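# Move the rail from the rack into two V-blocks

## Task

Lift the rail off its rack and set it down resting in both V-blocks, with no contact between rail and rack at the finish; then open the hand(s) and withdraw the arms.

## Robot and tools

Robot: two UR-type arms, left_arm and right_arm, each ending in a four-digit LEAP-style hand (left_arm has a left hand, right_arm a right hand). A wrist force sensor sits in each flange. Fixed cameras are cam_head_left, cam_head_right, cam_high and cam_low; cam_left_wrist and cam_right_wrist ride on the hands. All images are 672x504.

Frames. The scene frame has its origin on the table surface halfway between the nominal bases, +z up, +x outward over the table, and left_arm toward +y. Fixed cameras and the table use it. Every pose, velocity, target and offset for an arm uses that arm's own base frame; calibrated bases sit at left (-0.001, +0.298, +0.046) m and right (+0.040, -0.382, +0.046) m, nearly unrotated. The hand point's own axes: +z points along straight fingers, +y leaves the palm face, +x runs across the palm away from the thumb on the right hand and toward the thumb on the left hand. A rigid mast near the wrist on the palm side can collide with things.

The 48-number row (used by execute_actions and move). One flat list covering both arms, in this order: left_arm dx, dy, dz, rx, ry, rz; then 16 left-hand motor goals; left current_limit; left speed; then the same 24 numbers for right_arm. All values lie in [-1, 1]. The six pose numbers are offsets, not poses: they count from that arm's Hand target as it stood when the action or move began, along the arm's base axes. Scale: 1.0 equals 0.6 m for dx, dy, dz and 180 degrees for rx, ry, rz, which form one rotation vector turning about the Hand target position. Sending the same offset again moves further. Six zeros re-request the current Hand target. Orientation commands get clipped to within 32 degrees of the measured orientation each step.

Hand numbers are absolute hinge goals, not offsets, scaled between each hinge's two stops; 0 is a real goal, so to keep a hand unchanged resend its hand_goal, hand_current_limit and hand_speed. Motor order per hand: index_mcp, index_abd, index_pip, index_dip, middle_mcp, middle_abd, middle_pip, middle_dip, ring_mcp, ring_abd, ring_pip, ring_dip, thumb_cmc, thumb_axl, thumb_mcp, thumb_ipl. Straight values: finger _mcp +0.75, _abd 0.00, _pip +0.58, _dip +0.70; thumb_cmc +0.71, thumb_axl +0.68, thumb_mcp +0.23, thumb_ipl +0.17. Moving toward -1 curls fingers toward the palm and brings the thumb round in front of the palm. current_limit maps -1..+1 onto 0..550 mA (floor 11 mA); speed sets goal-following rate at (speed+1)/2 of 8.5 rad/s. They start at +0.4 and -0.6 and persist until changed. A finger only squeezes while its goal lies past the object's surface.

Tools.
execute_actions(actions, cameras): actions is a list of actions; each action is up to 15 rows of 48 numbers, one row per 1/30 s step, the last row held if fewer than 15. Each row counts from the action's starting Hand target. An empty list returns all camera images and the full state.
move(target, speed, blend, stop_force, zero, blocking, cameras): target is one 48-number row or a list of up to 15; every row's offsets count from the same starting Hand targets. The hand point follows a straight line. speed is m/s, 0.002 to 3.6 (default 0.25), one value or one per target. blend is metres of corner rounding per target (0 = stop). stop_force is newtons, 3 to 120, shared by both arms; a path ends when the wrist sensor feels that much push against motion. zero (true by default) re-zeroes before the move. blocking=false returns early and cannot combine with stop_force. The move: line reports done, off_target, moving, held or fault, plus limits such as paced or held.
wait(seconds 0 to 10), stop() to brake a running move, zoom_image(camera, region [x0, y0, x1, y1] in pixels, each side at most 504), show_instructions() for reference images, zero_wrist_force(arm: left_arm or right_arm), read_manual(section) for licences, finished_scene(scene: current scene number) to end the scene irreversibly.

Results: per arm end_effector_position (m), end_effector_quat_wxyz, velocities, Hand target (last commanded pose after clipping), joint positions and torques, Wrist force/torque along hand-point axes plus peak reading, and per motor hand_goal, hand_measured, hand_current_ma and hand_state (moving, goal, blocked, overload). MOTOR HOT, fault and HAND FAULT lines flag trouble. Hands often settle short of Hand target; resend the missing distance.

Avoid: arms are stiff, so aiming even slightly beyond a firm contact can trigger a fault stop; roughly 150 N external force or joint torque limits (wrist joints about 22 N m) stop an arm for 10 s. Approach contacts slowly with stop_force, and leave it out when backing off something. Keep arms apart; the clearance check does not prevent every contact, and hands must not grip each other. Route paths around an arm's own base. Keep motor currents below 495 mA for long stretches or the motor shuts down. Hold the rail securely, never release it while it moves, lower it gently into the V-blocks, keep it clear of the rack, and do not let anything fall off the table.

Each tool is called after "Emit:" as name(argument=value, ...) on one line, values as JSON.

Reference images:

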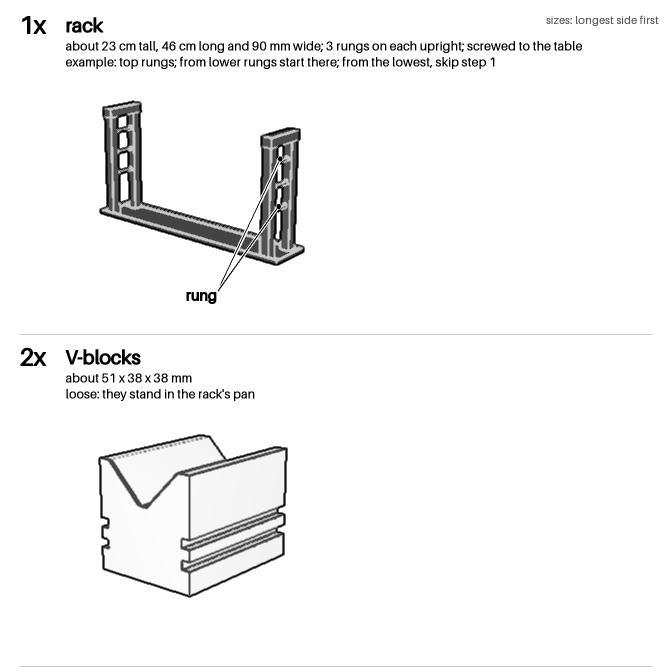

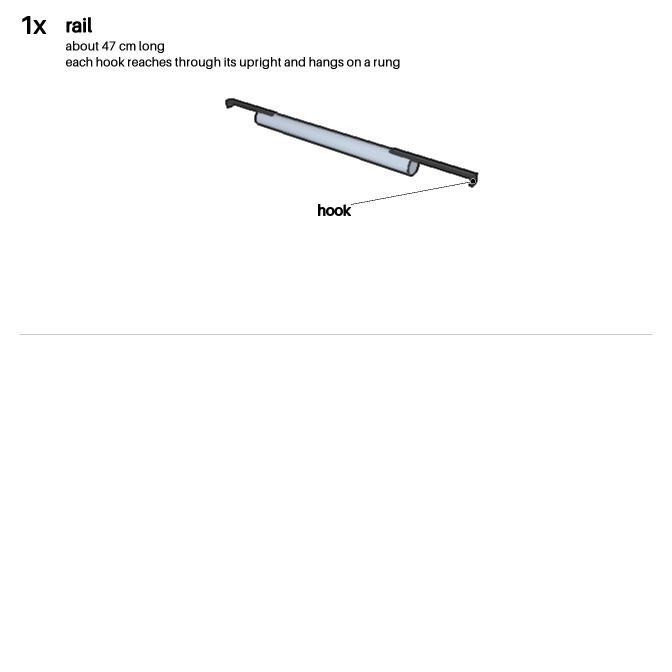

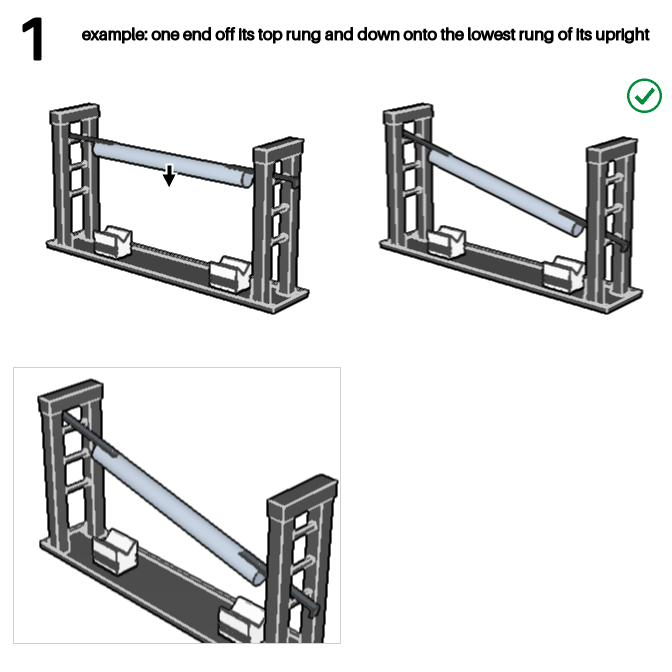

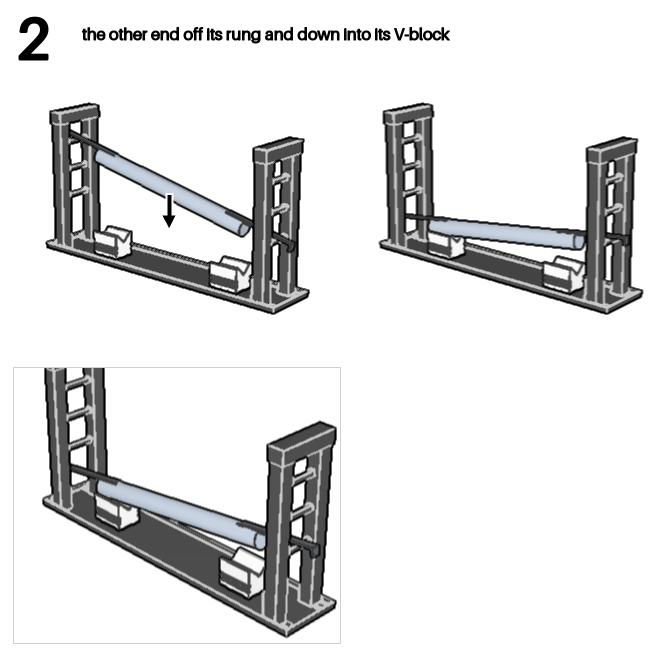

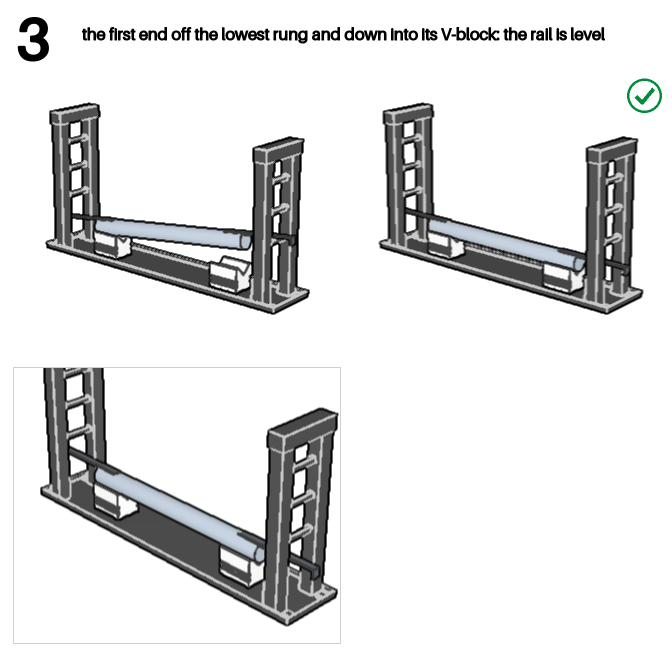

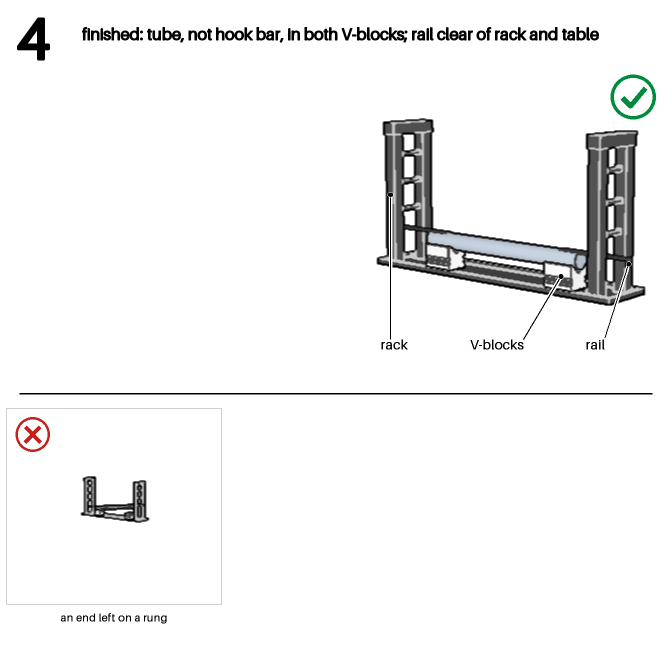

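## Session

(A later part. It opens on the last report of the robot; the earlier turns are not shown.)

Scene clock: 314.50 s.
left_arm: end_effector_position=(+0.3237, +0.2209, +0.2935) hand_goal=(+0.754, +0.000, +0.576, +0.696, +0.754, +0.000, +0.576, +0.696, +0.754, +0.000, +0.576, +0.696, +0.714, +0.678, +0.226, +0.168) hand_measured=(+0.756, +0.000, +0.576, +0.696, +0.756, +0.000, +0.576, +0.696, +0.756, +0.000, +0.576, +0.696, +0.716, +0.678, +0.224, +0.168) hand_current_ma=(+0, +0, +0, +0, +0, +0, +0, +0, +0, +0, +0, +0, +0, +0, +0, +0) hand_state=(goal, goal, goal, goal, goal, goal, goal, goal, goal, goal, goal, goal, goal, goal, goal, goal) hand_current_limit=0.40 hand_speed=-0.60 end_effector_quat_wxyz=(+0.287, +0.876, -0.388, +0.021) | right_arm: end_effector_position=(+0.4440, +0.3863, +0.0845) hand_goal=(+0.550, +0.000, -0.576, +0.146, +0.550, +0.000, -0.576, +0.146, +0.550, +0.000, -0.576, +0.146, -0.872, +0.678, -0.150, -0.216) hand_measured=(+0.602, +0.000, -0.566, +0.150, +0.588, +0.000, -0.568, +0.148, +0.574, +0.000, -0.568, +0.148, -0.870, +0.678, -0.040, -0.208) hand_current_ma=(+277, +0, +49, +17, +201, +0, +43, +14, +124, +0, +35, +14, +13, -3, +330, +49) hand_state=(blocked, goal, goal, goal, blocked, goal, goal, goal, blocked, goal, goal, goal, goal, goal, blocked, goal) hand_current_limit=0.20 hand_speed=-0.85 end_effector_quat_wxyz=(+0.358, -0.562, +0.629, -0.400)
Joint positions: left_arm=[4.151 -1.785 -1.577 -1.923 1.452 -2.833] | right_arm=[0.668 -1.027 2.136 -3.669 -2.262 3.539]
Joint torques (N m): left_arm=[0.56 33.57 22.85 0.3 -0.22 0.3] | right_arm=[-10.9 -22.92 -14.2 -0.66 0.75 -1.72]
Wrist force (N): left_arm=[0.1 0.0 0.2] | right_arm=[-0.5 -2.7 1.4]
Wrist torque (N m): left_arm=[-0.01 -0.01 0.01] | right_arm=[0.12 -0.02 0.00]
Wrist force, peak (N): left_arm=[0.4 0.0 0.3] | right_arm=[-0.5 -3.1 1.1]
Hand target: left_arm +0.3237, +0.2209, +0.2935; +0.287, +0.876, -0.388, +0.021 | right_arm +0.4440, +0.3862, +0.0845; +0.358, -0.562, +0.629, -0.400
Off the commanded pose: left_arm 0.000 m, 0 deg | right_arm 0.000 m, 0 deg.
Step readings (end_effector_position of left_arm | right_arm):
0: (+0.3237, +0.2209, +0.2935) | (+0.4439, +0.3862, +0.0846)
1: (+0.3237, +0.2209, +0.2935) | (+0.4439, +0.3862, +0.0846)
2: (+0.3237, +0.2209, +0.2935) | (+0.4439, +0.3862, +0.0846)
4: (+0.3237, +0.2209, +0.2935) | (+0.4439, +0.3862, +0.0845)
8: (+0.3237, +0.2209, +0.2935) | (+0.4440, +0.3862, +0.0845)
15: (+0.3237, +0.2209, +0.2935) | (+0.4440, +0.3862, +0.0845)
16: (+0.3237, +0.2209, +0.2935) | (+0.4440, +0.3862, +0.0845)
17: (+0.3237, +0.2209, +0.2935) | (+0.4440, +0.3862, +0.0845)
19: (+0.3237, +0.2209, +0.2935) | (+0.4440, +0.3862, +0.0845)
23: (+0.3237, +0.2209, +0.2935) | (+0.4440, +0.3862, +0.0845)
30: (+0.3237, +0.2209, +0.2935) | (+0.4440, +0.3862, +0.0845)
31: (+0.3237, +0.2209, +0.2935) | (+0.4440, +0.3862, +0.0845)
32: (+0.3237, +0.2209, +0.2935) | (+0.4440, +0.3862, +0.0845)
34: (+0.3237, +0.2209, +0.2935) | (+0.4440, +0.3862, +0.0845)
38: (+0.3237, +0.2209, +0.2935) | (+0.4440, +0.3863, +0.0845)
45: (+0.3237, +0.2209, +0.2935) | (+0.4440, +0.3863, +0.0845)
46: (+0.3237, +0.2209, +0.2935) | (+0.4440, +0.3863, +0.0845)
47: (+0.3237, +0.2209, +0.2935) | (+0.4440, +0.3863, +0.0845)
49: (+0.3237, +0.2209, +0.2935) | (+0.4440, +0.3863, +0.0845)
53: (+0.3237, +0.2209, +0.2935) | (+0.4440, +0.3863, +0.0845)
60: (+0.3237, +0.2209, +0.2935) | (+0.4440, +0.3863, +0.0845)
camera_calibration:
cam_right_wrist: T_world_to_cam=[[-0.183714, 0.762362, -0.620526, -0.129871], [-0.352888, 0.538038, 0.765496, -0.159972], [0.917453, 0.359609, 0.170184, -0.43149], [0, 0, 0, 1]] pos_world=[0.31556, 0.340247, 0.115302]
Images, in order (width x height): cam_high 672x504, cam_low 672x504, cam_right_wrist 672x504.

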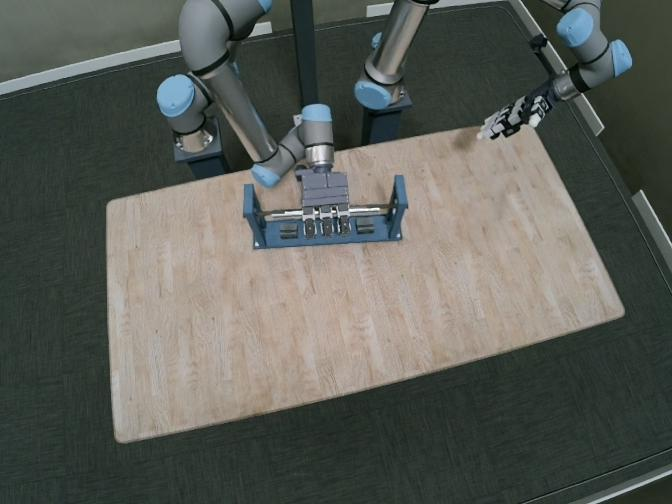

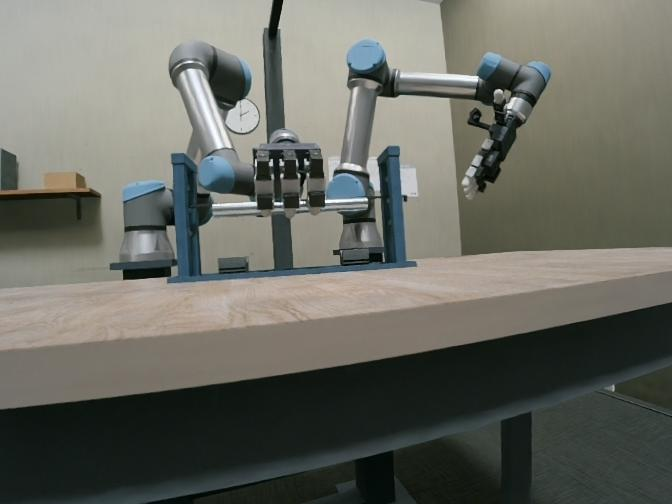

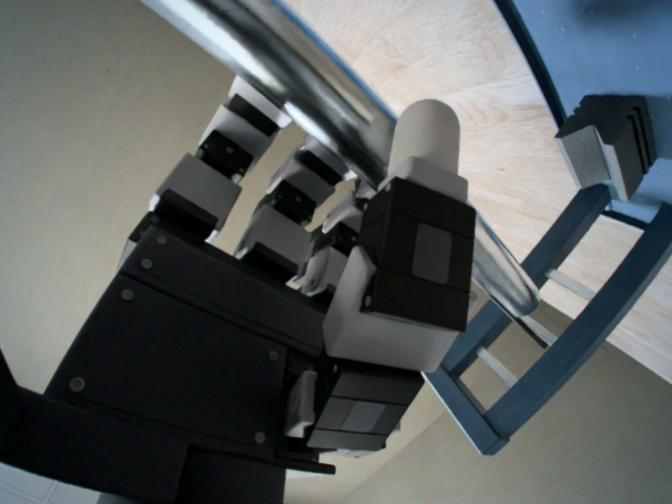

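Emit:
move(target=[[0,0,0,0,0,0,0.754,0,0.576,0.696,0.754,0,0.576,0.696,0.754,0,0.576,0.696,0.714,0.678,0.226,0.168,0.4,-0.6,0,0,0,0,0,0,0.553,0,-0.59,0.13,0.543,0,-0.59,0.13,0.53,0,-0.59,0.13,-0.873,0.677,-0.2,-0.25,0.6,-0.85],[0,0,0,0,0,0,0.754,0,0.576,0.696,0.754,0,0.576,0.696,0.754,0,0.576,0.696,0.714,0.678,0.226,0.168,0.4,-0.6,0,0,0.02167,0,0,0,0.553,0,-0.59,0.13,0.543,0,-0.59,0.13,0.53,0,-0.59,0.13,-0.873,0.677,-0.2,-0.25,0.6,-0.85]], speed=0.02, cameras=["cam_low","cam_high","cam_right_wrist","cam_head_left"])

Scene clock: 354.67 s.
left_arm: end_effector_position=(+0.3237, +0.2209, +0.2935) hand_goal=(+0.754, +0.000, +0.576, +0.696, +0.754, +0.000, +0.576, +0.696, +0.754, +0.000, +0.576, +0.696, +0.714, +0.678, +0.226, +0.168) hand_measured=(+0.756, +0.000, +0.576, +0.696, +0.756, +0.000, +0.576, +0.696, +0.756, +0.000, +0.576, +0.696, +0.716, +0.678, +0.224, +0.168) hand_current_ma=(+0, +0, +0, +0, +0, +0, +0, +0, +0, +0, +0, +0, +0, +0, +0, +0) hand_state=(goal, goal, goal, goal, goal, goal, goal, goal, goal, goal, goal, goal, goal, goal, goal, goal) hand_current_limit=0.40 hand_speed=-0.60 end_effector_quat_wxyz=(+0.287, +0.876, -0.388, +0.021) | right_arm: end_effector_position=(+0.4440, +0.3862, +0.0973) hand_goal=(+0.554, +0.000, -0.590, +0.130, +0.544, +0.000, -0.590, +0.130, +0.530, +0.000, -0.590, +0.130, -0.872, +0.678, -0.200, -0.250) hand_measured=(+0.598, +0.000, -0.564, +0.144, +0.580, +0.000, -0.566, +0.144, +0.558, +0.000, -0.566, +0.144, -0.864, +0.678, -0.042, -0.208) hand_current_ma=(+231, +0, +129, +71, +187, +0, +119, +65, +148, +0, +113, +70, +37, +1, +440, +275) hand_state=(blocked, goal, blocked, goal, blocked, goal, blocked, goal, blocked, goal, blocked, goal, goal, goal, blocked, blocked) hand_current_limit=0.60 hand_speed=-0.85 end_effector_quat_wxyz=(+0.358, -0.562, +0.629, -0.400)
Joint positions: left_arm=[4.151 -1.785 -1.577 -1.923 1.452 -2.833] | right_arm=[0.668 -1.059 2.134 -3.635 -2.262 3.539]
Joint torques (N m): left_arm=[0.72 34.08 22.66 0.21 -0.2 0.21] | right_arm=[-10.47 -48.45 -28.29 -1.3 -0.25 -0.34]
Wrist force (N): left_arm=[0.3 0.0 0.1] | right_arm=[0.6 6.6 2.2]
Wrist torque (N m): left_arm=[-0.01 -0.05 0.03] | right_arm=[0.30 -0.11 0.20]
Wrist force, peak (N): left_arm=[0.3 0.0 0.4] | right_arm=[0.5 6.7 2.5]
Hand target: left_arm +0.3237, +0.2209, +0.2935; +0.287, +0.876, -0.388, +0.021 | right_arm +0.4440, +0.3862, +0.0975; +0.358, -0.562, +0.629, -0.400
Off the commanded pose: left_arm 0.000 m, 0 deg | right_arm 0.000 m, 0 deg.
move: done
camera_calibration:
cam_right_wrist: T_world_to_cam=[[-0.183721, 0.762266, -0.620642, -0.121817], [-0.352843, 0.538171, 0.765424, -0.169897], [0.917468, 0.359614, 0.170087, -0.43368], [0, 0, 0, 1]] pos_world=[0.31556, 0.340248, 0.128201]
Images, in order (width x height): cam_head_left 672x504, cam_high 672x504, cam_low 672x504, cam_right_wrist 672x504.

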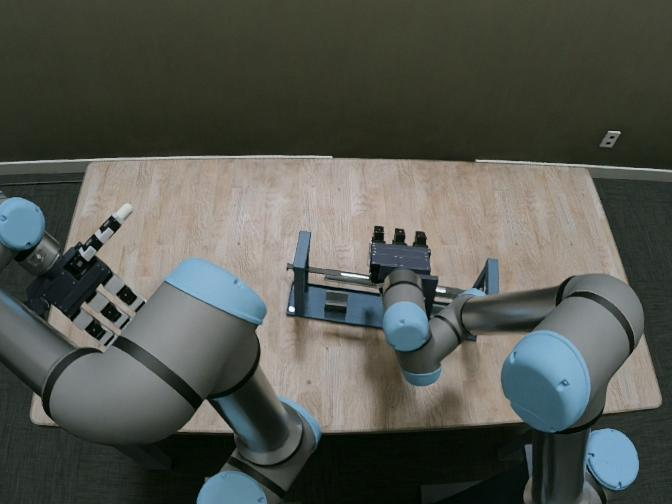

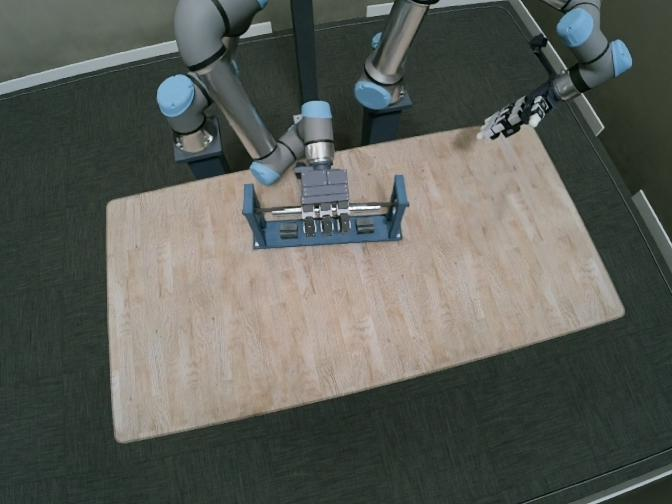

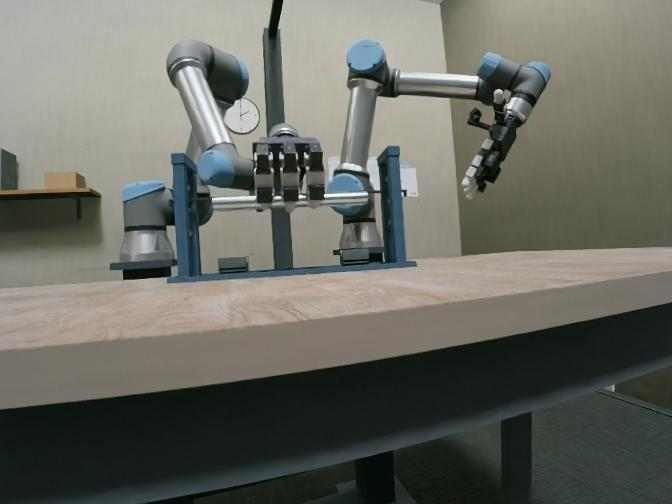

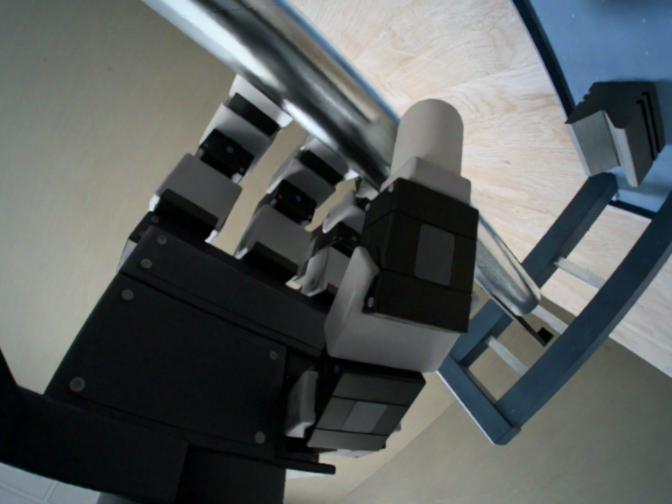

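Emit:
zoom_image(camera="cam_low", region=[160, 130, 430, 290])

Emit:
zoom_image(camera="cam_high", region=[230, 160, 420, 260])

Scaled by 1.867 from the camera's 672x504 image, which has a finer 960x720 frame.

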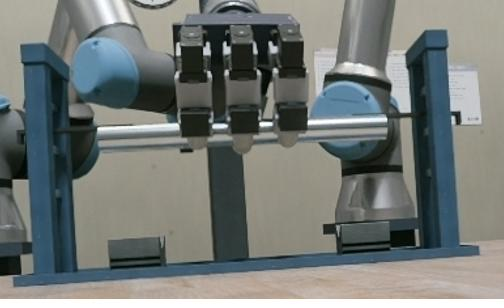

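Scaled by 2.653 from the camera's 672x504 image, which has a finer 960x720 frame.

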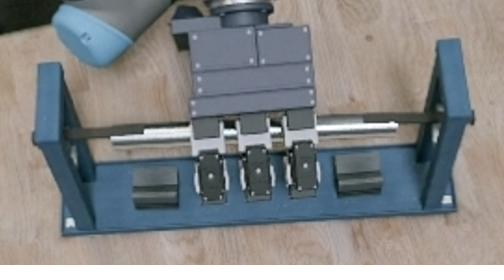

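Emit:
move(target=[[0,0,0,0,0,0,0.754,0,0.576,0.696,0.754,0,0.576,0.696,0.754,0,0.576,0.696,0.714,0.678,0.226,0.168,0.4,-0.6,0,0,0.02333,0,0,0,0.553,0,-0.59,0.13,0.543,0,-0.59,0.13,0.53,0,-0.59,0.13,-0.873,0.677,-0.2,-0.25,0.6,-0.85],[0,0,0,0,0,0,0.754,0,0.576,0.696,0.754,0,0.576,0.696,0.754,0,0.576,0.696,0.714,0.678,0.226,0.168,0.4,-0.6,0.0134,0.0991,0.02333,0,0,0,0.553,0,-0.59,0.13,0.543,0,-0.59,0.13,0.53,0,-0.59,0.13,-0.873,0.677,-0.2,-0.25,0.6,-0.85]], speed=0.03, stop_force=8, cameras=["cam_low","cam_high","cam_right_wrist","cam_head_left"])

Emit:
zoom_image(camera="cam_low", region=[160, 130, 430, 290])

Emit:
zoom_image(camera="cam_high", region=[230, 160, 420, 260])

Scene clock: 392.50 s.
left_arm: end_effector_position=(+0.3237, +0.2209, +0.2935) hand_goal=(+0.754, +0.000, +0.576, +0.696, +0.754, +0.000, +0.576, +0.696, +0.754, +0.000, +0.576, +0.696, +0.714, +0.678, +0.226, +0.168) hand_measured=(+0.756, +0.000, +0.576, +0.696, +0.756, +0.000, +0.576, +0.696, +0.756, +0.000, +0.576, +0.696, +0.716, +0.678, +0.224, +0.168) hand_current_ma=(+0, +0, +0, +0, +0, +0, +0, +0, +0, +0, +0, +0, +0, +0, +0, +0) hand_state=(goal, goal, goal, goal, goal, goal, goal, goal, goal, goal, goal, goal, goal, goal, goal, goal) hand_current_limit=0.40 hand_speed=-0.60 end_effector_quat_wxyz=(+0.287, +0.876, -0.388, +0.021) | right_arm: end_effector_position=(+0.4520, +0.4457, +0.1115) hand_goal=(+0.554, +0.000, -0.590, +0.130, +0.544, +0.000, -0.590, +0.130, +0.530, +0.000, -0.590, +0.130, -0.872, +0.678, -0.200, -0.250) hand_measured=(+0.598, +0.000, -0.564, +0.144, +0.580, +0.000, -0.564, +0.144, +0.558, +0.000, -0.566, +0.144, -0.864, +0.678, -0.040, -0.208) hand_current_ma=(+231, +0, +130, +71, +182, +0, +123, +65, +143, +0, +115, +70, +38, +2, +440, +275) hand_state=(blocked, goal, blocked, goal, blocked, goal, blocked, goal, blocked, goal, blocked, goal, goal, goal, blocked, blocked) hand_current_limit=0.60 hand_speed=-0.85 end_effector_quat_wxyz=(+0.358, -0.562, +0.629, -0.400)
Joint positions: left_arm=[4.151 -1.785 -1.577 -1.923 1.452 -2.833] | right_arm=[0.751 -1.023 1.98 -3.475 -2.331 3.602]
Joint torques (N m): left_arm=[-0.11 34.32 23.01 0.29 -0.34 0.45] | right_arm=[13.21 -27.8 -30.61 -1.17 -2.64 2.17]
Wrist force (N): left_arm=[0.2 0.2 0.3] | right_arm=[0.8 6.1 2.5]
Wrist torque (N m): left_arm=[0.00 -0.02 0.01] | right_arm=[0.17 -0.16 0.19]
Wrist force, peak (N): left_arm=[0.4 0.1 0.3] | right_arm=[0.7 6.9 2.0]
Hand target: left_arm +0.3237, +0.2209, +0.2935; +0.287, +0.876, -0.388, +0.021 | right_arm +0.4520, +0.4457, +0.1115; +0.358, -0.562, +0.629, -0.400
Off the commanded pose: left_arm 0.000 m, 0 deg | right_arm 0.000 m, 0 deg.
move: done
camera_calibration:
cam_right_wrist: T_world_to_cam=[[-0.183721, 0.762266, -0.620642, -0.156951], [-0.352843, 0.538171, 0.765424, -0.209888], [0.917468, 0.359614, 0.170087, -0.464815], [0, 0, 0, 1]] pos_world=[0.32356, 0.399748, 0.142301]
Images, in order (width x height): cam_head_left 672x504, cam_high 672x504, cam_low 672x504, cam_right_wrist 672x504.

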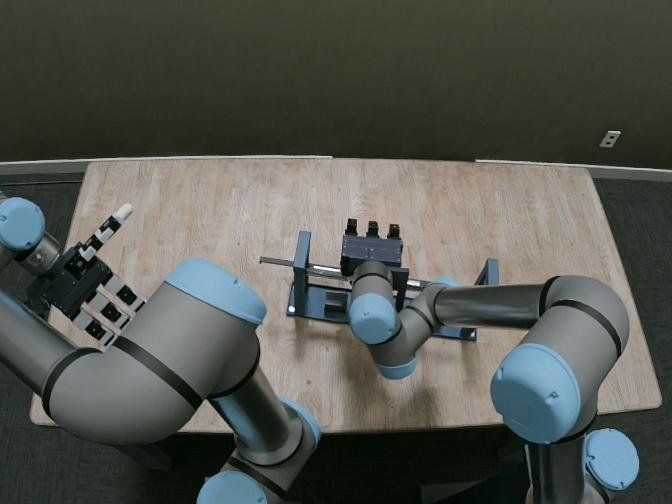

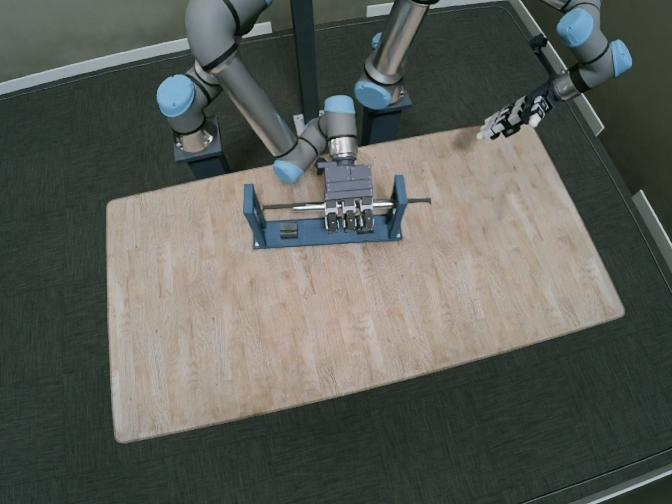

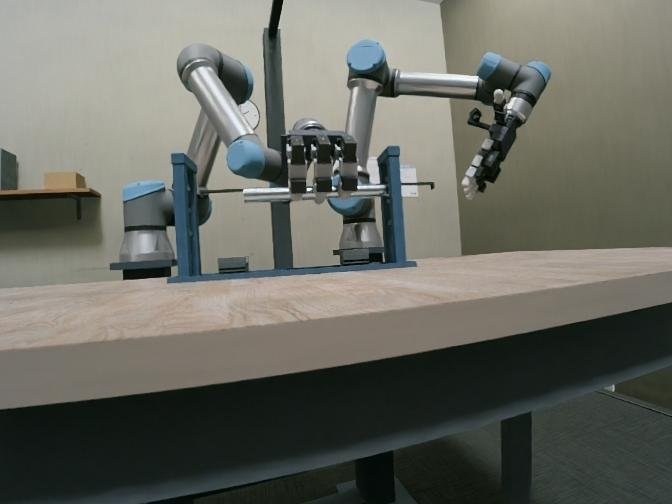

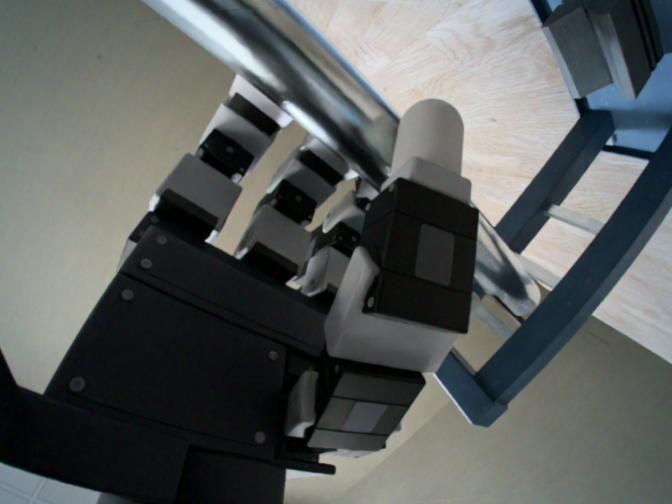

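Scaled by 1.867 from the camera's 672x504 image, which has a finer 960x720 frame.

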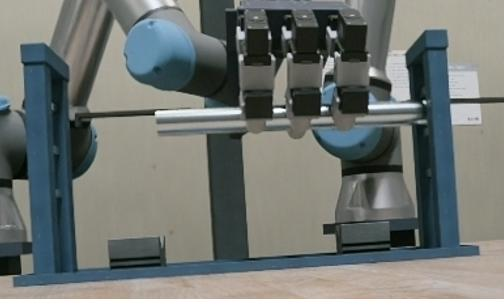

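Scaled by 2.653 from the camera's 672x504 image, which has a finer 960x720 frame.

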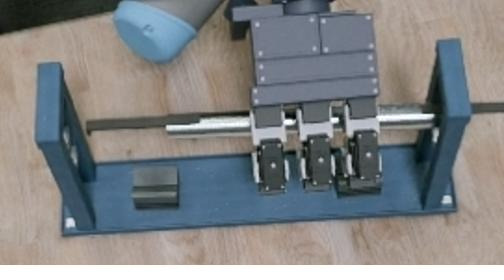

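Emit:
move(target=[[0,0,0,0,0,0,0.754,0,0.576,0.696,0.754,0,0.576,0.696,0.754,0,0.576,0.696,0.714,0.678,0.226,0.168,0.4,-0.6,0,0,-0.0195,0.03303,-0.00447,0,0.553,0,-0.59,0.13,0.543,0,-0.59,0.13,0.53,0,-0.59,0.13,-0.873,0.677,-0.2,-0.25,0.6,-0.85],[0,0,0,0,0,0,0.754,0,0.576,0.696,0.754,0,0.576,0.696,0.754,0,0.576,0.696,0.714,0.678,0.226,0.168,0.4,-0.6,0.00045,0.0033,-0.0498,0.07212,-0.00975,0,0.553,0,-0.59,0.13,0.543,0,-0.59,0.13,0.53,0,-0.59,0.13,-0.873,0.677,-0.2,-0.25,0.6,-0.85]], speed=0.05, blend=0.005, cameras=["cam_low","cam_high","cam_right_wrist"])

Emit:
zoom_image(camera="cam_low", region=[160, 130, 430, 290])

Emit:
zoom_image(camera="cam_high", region=[230, 160, 420, 260])

Scene clock: 429.60 s.
left_arm: end_effector_position=(+0.3237, +0.2209, +0.2935) hand_goal=(+0.754, +0.000, +0.576, +0.696, +0.754, +0.000, +0.576, +0.696, +0.754, +0.000, +0.576, +0.696, +0.714, +0.678, +0.226, +0.168) hand_measured=(+0.756, +0.000, +0.576, +0.696, +0.756, +0.000, +0.576, +0.696, +0.756, +0.000, +0.576, +0.696, +0.716, +0.678, +0.224, +0.168) hand_current_ma=(+0, +0, +0, +0, +0, +0, +0, +0, +0, +0, +0, +0, +0, +0, +0, +0) hand_state=(goal, goal, goal, goal, goal, goal, goal, goal, goal, goal, goal, goal, goal, goal, goal, goal) hand_current_limit=0.40 hand_speed=-0.60 end_effector_quat_wxyz=(+0.287, +0.876, -0.388, +0.021) | right_arm: end_effector_position=(+0.4523, +0.4477, +0.0816) hand_goal=(+0.554, +0.000, -0.590, +0.130, +0.544, +0.000, -0.590, +0.130, +0.530, +0.000, -0.590, +0.130, -0.872, +0.678, -0.200, -0.250) hand_measured=(+0.598, +0.000, -0.564, +0.140, +0.578, +0.000, -0.564, +0.144, +0.558, +0.000, -0.560, +0.144, -0.864, +0.678, -0.040, -0.208) hand_current_ma=(+231, +0, +130, +48, +179, +0, +130, +65, +140, +0, +143, +70, +37, +2, +440, +275) hand_state=(blocked, goal, blocked, goal, blocked, goal, blocked, goal, blocked, goal, blocked, goal, goal, goal, blocked, blocked) hand_current_limit=0.60 hand_speed=-0.85 end_effector_quat_wxyz=(+0.429, -0.512, +0.665, -0.335)
Joint positions: left_arm=[4.151 -1.785 -1.577 -1.923 1.452 -2.833] | right_arm=[0.702 -0.957 2.063 -3.716 -2.209 3.73]
Joint torques (N m): left_arm=[0.81 33.75 22.12 0.17 -0.05 0.41] | right_arm=[-12.41 -27.53 0.11 -6.26 1.17 2.11]
Wrist force (N): left_arm=[0.5 0.0 0.2] | right_arm=[2.1 5.2 1.9]
Wrist torque (N m): left_arm=[-0.01 -0.06 0.04] | right_arm=[0.16 -0.11 0.16]
Wrist force, peak (N): left_arm=[0.5 -0.1 0.3] | right_arm=[2.2 6.4 2.7]
Hand target: left_arm +0.3237, +0.2209, +0.2935; +0.287, +0.876, -0.388, +0.021 | right_arm +0.4523, +0.4477, +0.0816; +0.429, -0.512, +0.665, -0.335
Off the commanded pose: left_arm 0.000 m, 0 deg | right_arm 0.000 m, 0 deg.
move: done
camera_calibration:
cam_right_wrist: T_world_to_cam=[[-0.167416, 0.882703, -0.439099, -0.25299], [-0.377767, 0.353956, 0.855574, -0.101648], [0.91064, 0.309114, 0.274198, -0.443533], [0, 0, 0, 1]] pos_world=[0.323145, 0.396396, 0.0974954]
Images, in order (width x height): cam_high 672x504, cam_low 672x504, cam_right_wrist 672x504.

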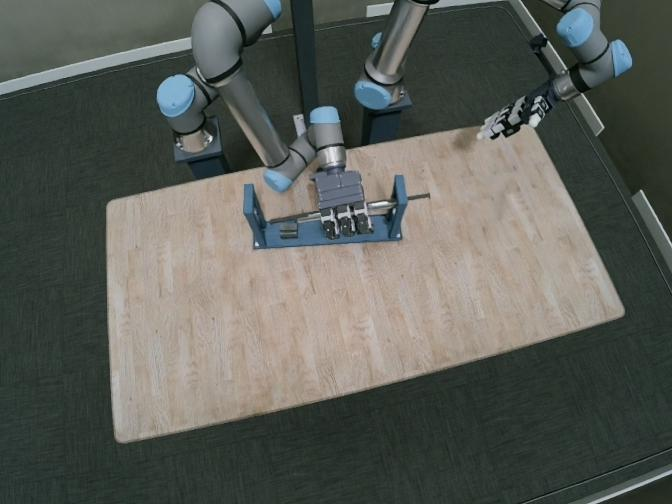

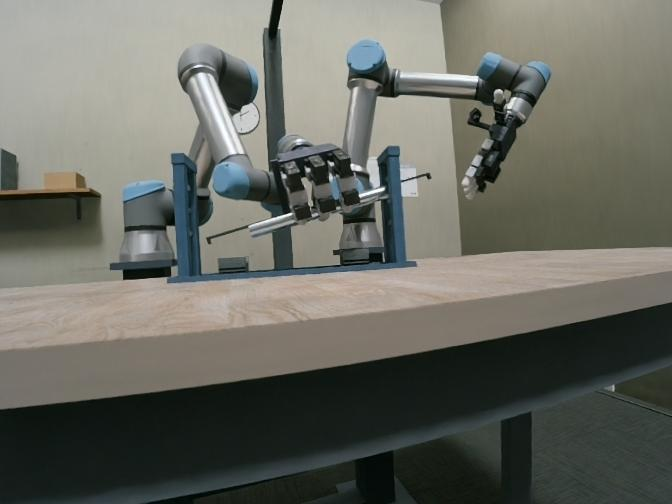

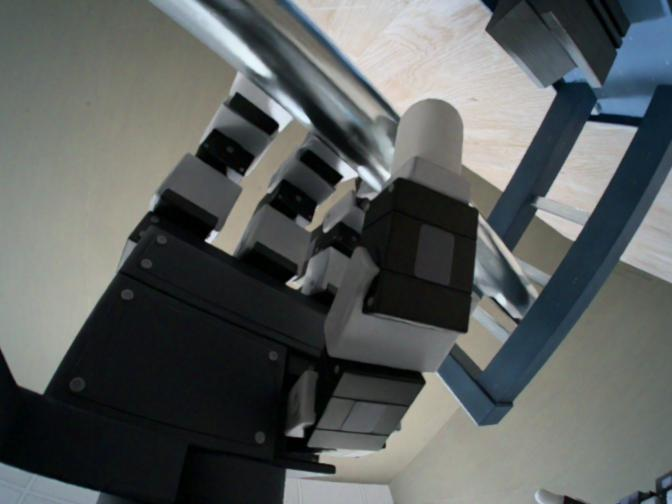

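Scaled by 1.867 from the camera's 672x504 image, which has a finer 960x720 frame.

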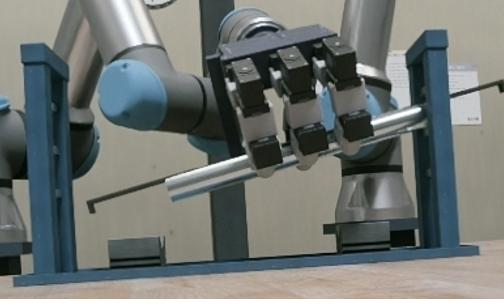

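Scaled by 2.653 from the camera's 672x504 image, which has a finer 960x720 frame.

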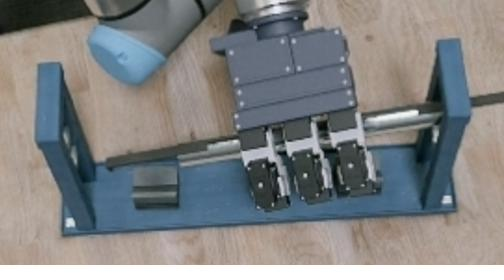

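Emit:
move(target=[0,0,0,0,0,0,0.754,0,0.576,0.696,0.754,0,0.576,0.696,0.754,0,0.576,0.696,0.714,0.678,0.226,0.168,0.4,-0.6,-0.02122,-0.1569,-0.03675,0,0,0,0.553,0,-0.59,0.13,0.543,0,-0.59,0.13,0.53,0,-0.59,0.13,-0.873,0.677,-0.2,-0.25,0.6,-0.85], speed=0.04, stop_force=8, cameras=["cam_low","cam_high","cam_head_left","cam_head_right"])

Emit:
zoom_image(camera="cam_low", region=[160, 130, 430, 290])

Emit:
zoom_image(camera="cam_high", region=[230, 170, 330, 260])

Emit:
zoom_image(camera="cam_head_left", region=[430, 240, 530, 350])

Scene clock: 452.23 s.
left_arm: end_effector_position=(+0.3237, +0.2209, +0.2935) hand_goal=(+0.754, +0.000, +0.576, +0.696, +0.754, +0.000, +0.576, +0.696, +0.754, +0.000, +0.576, +0.696, +0.714, +0.678, +0.226, +0.168) hand_measured=(+0.756, +0.000, +0.576, +0.696, +0.756, +0.000, +0.576, +0.696, +0.756, +0.000, +0.576, +0.696, +0.716, +0.678, +0.224, +0.168) hand_current_ma=(+0, +0, +0, +0, +0, +0, +0, +0, +0, +0, +0, +0, +0, +0, +0, +0) hand_state=(goal, goal, goal, goal, goal, goal, goal, goal, goal, goal, goal, goal, goal, goal, goal, goal) hand_current_limit=0.40 hand_speed=-0.60 end_effector_quat_wxyz=(+0.287, +0.876, -0.388, +0.021) | right_arm: end_effector_position=(+0.4395, +0.3535, +0.0595) hand_goal=(+0.554, +0.000, -0.590, +0.130, +0.544, +0.000, -0.590, +0.130, +0.530, +0.000, -0.590, +0.130, -0.872, +0.678, -0.200, -0.250) hand_measured=(+0.598, +0.000, -0.564, +0.140, +0.578, +0.000, -0.562, +0.144, +0.558, +0.000, -0.560, +0.144, -0.864, +0.678, -0.040, -0.208) hand_current_ma=(+231, +0, +130, +46, +179, +0, +132, +65, +140, +0, +149, +70, +35, +2, +440, +275) hand_state=(blocked, goal, blocked, goal, blocked, goal, blocked, goal, blocked, goal, blocked, goal, goal, goal, blocked, blocked) hand_current_limit=0.60 hand_speed=-0.85 end_effector_quat_wxyz=(+0.429, -0.512, +0.665, -0.335)
Joint positions: left_arm=[4.151 -1.785 -1.577 -1.923 1.452 -2.833] | right_arm=[0.54 -0.975 2.29 -3.975 -2.067 3.637]
Joint torques (N m): left_arm=[-0.22 34.27 23.07 0.16 -0.24 0.32] | right_arm=[-12.46 -23.09 3.66 -6.43 1.26 -2.36]
Wrist force (N): left_arm=[0.3 0.1 0.0] | right_arm=[2.2 6.0 2.1]
Wrist torque (N m): left_arm=[0.00 -0.04 0.02] | right_arm=[0.23 -0.13 0.19]
Wrist force, peak (N): left_arm=[0.4 -0.1 0.3] | right_arm=[2.4 6.4 2.4]
Hand target: left_arm +0.3237, +0.2209, +0.2935; +0.287, +0.876, -0.388, +0.021 | right_arm +0.4395, +0.3535, +0.0595; +0.429, -0.512, +0.665, -0.335
Off the commanded pose: left_arm 0.000 m, 0 deg | right_arm 0.000 m, 0 deg.
move: done
Images, in order (width x height): cam_head_left 672x504, cam_head_right 672x504, cam_high 672x504, cam_low 672x504.

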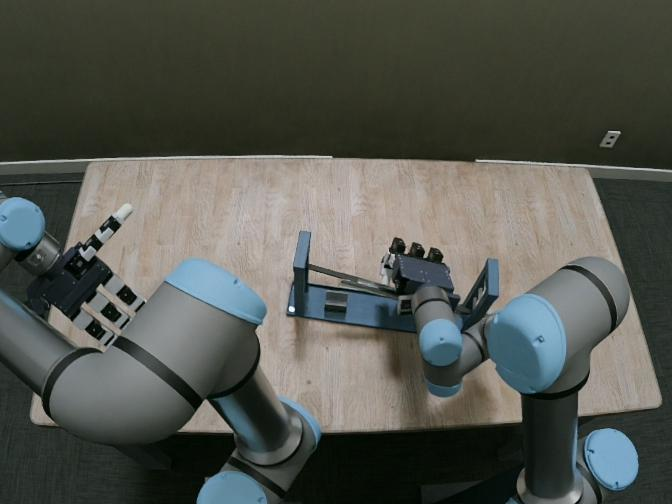

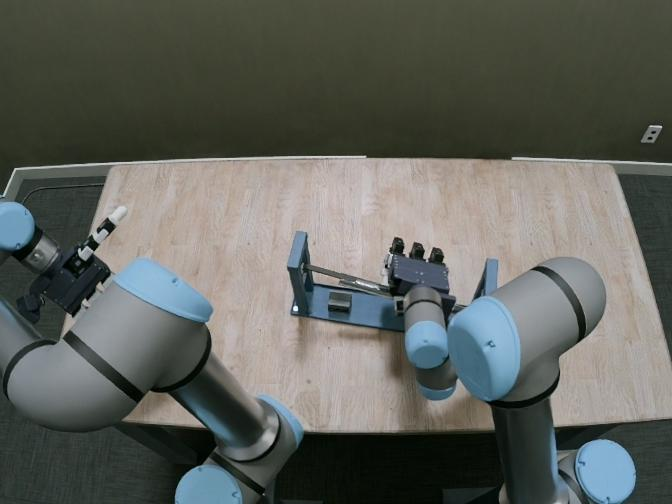

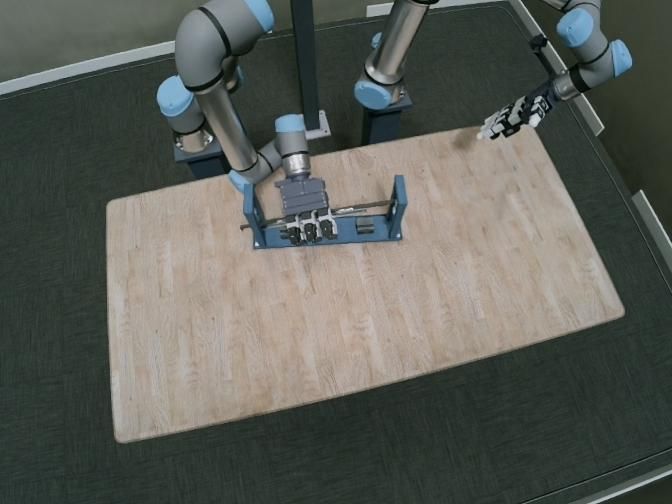

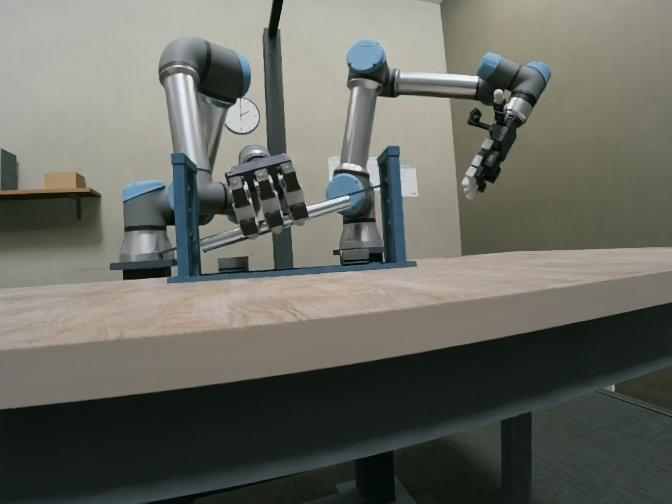

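Scaled by 1.867 from the camera's 672x504 image, which has a finer 960x720 frame.

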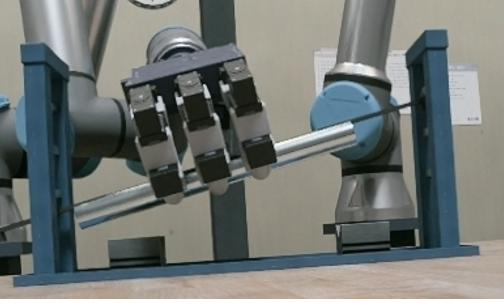

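Scaled by 5.040 from the camera's 672x504 image, which has a finer 960x720 frame.

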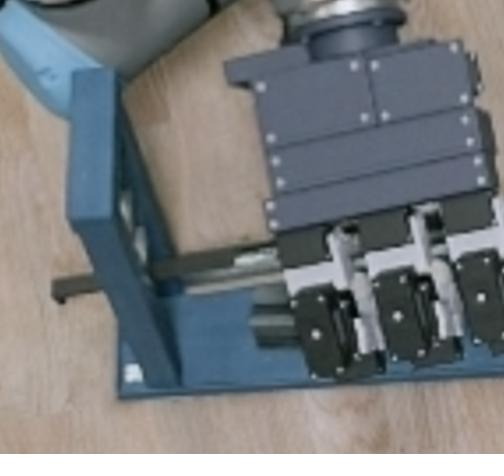

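Scaled by 4.582 from the camera's 672x504 image, which has a finer 960x720 frame.

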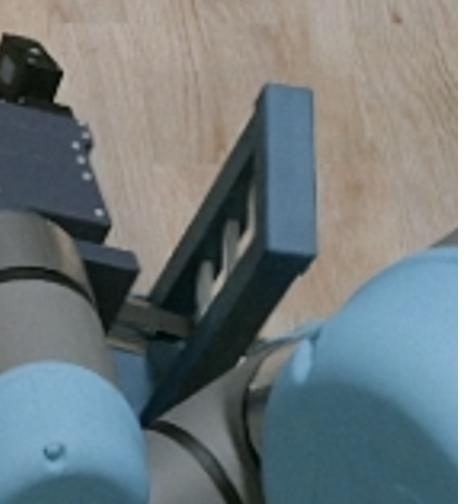

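Emit:
move(target=[0,0,0,0,0,0,0.754,0,0.576,0.696,0.754,0,0.576,0.696,0.754,0,0.576,0.696,0.714,0.678,0.226,0.168,0.4,-0.6,-0.0058,-0.0430,-0.01008,0,0,0,0.553,0,-0.59,0.13,0.543,0,-0.59,0.13,0.53,0,-0.59,0.13,-0.873,0.677,-0.2,-0.25,0.6,-0.85], speed=0.02, stop_force=4, cameras=["cam_low","cam_high"])

Emit:
zoom_image(camera="cam_low", region=[160, 130, 430, 290])

Emit:
zoom_image(camera="cam_high", region=[230, 160, 420, 260])

Scene clock: 466.77 s.
left_arm: end_effector_position=(+0.3237, +0.2209, +0.2935) hand_goal=(+0.754, +0.000, +0.576, +0.696, +0.754, +0.000, +0.576, +0.696, +0.754, +0.000, +0.576, +0.696, +0.714, +0.678, +0.226, +0.168) hand_measured=(+0.756, +0.000, +0.576, +0.696, +0.756, +0.000, +0.576, +0.696, +0.756, +0.000, +0.576, +0.696, +0.716, +0.678, +0.224, +0.168) hand_current_ma=(+0, +0, +0, +0, +0, +0, +0, +0, +0, +0, +0, +0, +0, +0, +0, +0) hand_state=(goal, goal, goal, goal, goal, goal, goal, goal, goal, goal, goal, goal, goal, goal, goal, goal) hand_current_limit=0.40 hand_speed=-0.60 end_effector_quat_wxyz=(+0.287, +0.876, -0.388, +0.021) | right_arm: end_effector_position=(+0.4361, +0.3277, +0.0535) hand_goal=(+0.554, +0.000, -0.590, +0.130, +0.544, +0.000, -0.590, +0.130, +0.530, +0.000, -0.590, +0.130, -0.872, +0.678, -0.200, -0.250) hand_measured=(+0.598, +0.000, -0.564, +0.140, +0.578, +0.000, -0.562, +0.144, +0.558, +0.000, -0.560, +0.144, -0.864, +0.678, -0.040, -0.208) hand_current_ma=(+231, +0, +130, +46, +179, +0, +132, +65, +140, +0, +149, +70, +35, +2, +440, +275) hand_state=(blocked, goal, blocked, goal, blocked, goal, blocked, goal, blocked, goal, blocked, goal, goal, goal, blocked, blocked) hand_current_limit=0.60 hand_speed=-0.85 end_effector_quat_wxyz=(+0.429, -0.512, +0.665, -0.335)
Joint positions: left_arm=[4.151 -1.785 -1.577 -1.923 1.452 -2.833] | right_arm=[0.484 -0.97 2.347 -4.05 -2.017 3.608]
Joint torques (N m): left_arm=[0.57 33.29 22.23 0.06 -0.13 0.44] | right_arm=[-12.64 -22.51 5.04 -6.56 1.18 -2.36]
Wrist force (N): left_arm=[0.4 0.1 0.2] | right_arm=[2.4 5.9 2.3]
Wrist torque (N m): left_arm=[-0.02 -0.05 0.03] | right_arm=[0.18 -0.14 0.17]
Wrist force, peak (N): left_arm=[0.4 0.1 0.2] | right_arm=[2.5 6.4 2.6]
Hand target: left_arm +0.3237, +0.2209, +0.2935; +0.287, +0.876, -0.388, +0.021 | right_arm +0.4361, +0.3277, +0.0535; +0.429, -0.512, +0.665, -0.335
Off the commanded pose: left_arm 0.000 m, 0 deg | right_arm 0.000 m, 0 deg.
move: done
Images, in order (width x height): cam_high 672x504, cam_low 672x504.

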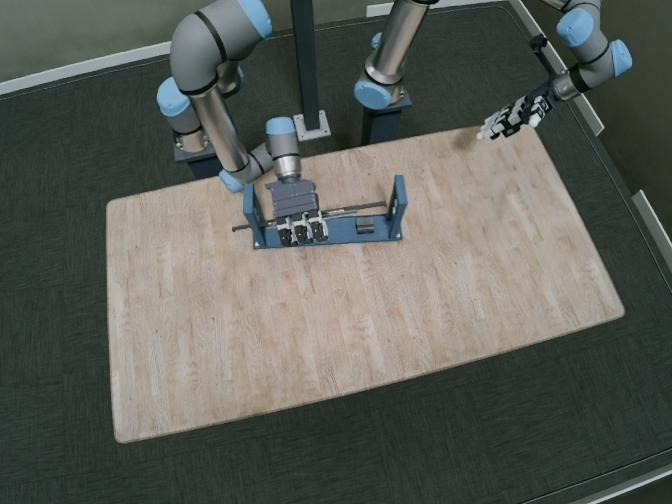

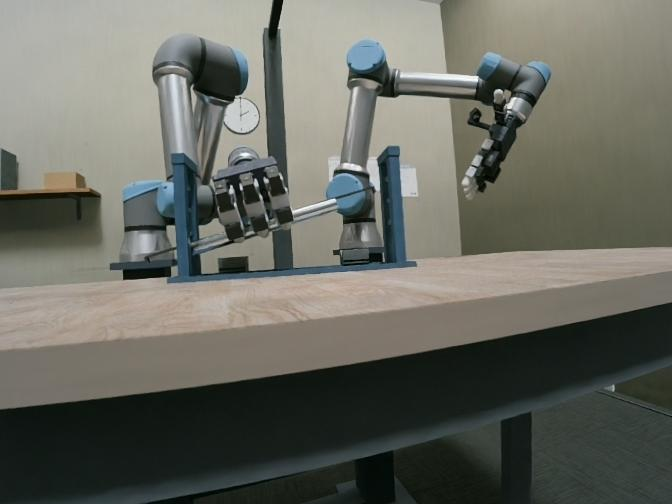

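Scaled by 1.867 from the camera's 672x504 image, which has a finer 960x720 frame.

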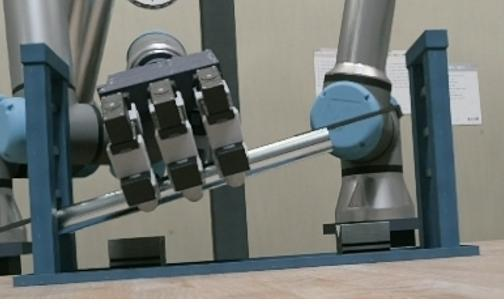

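Scaled by 2.653 from the camera's 672x504 image, which has a finer 960x720 frame.

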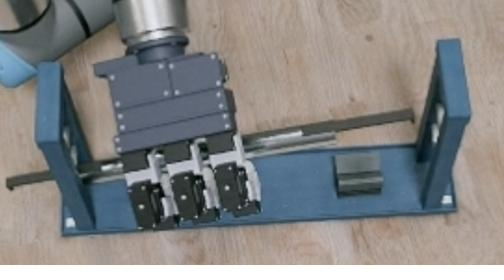

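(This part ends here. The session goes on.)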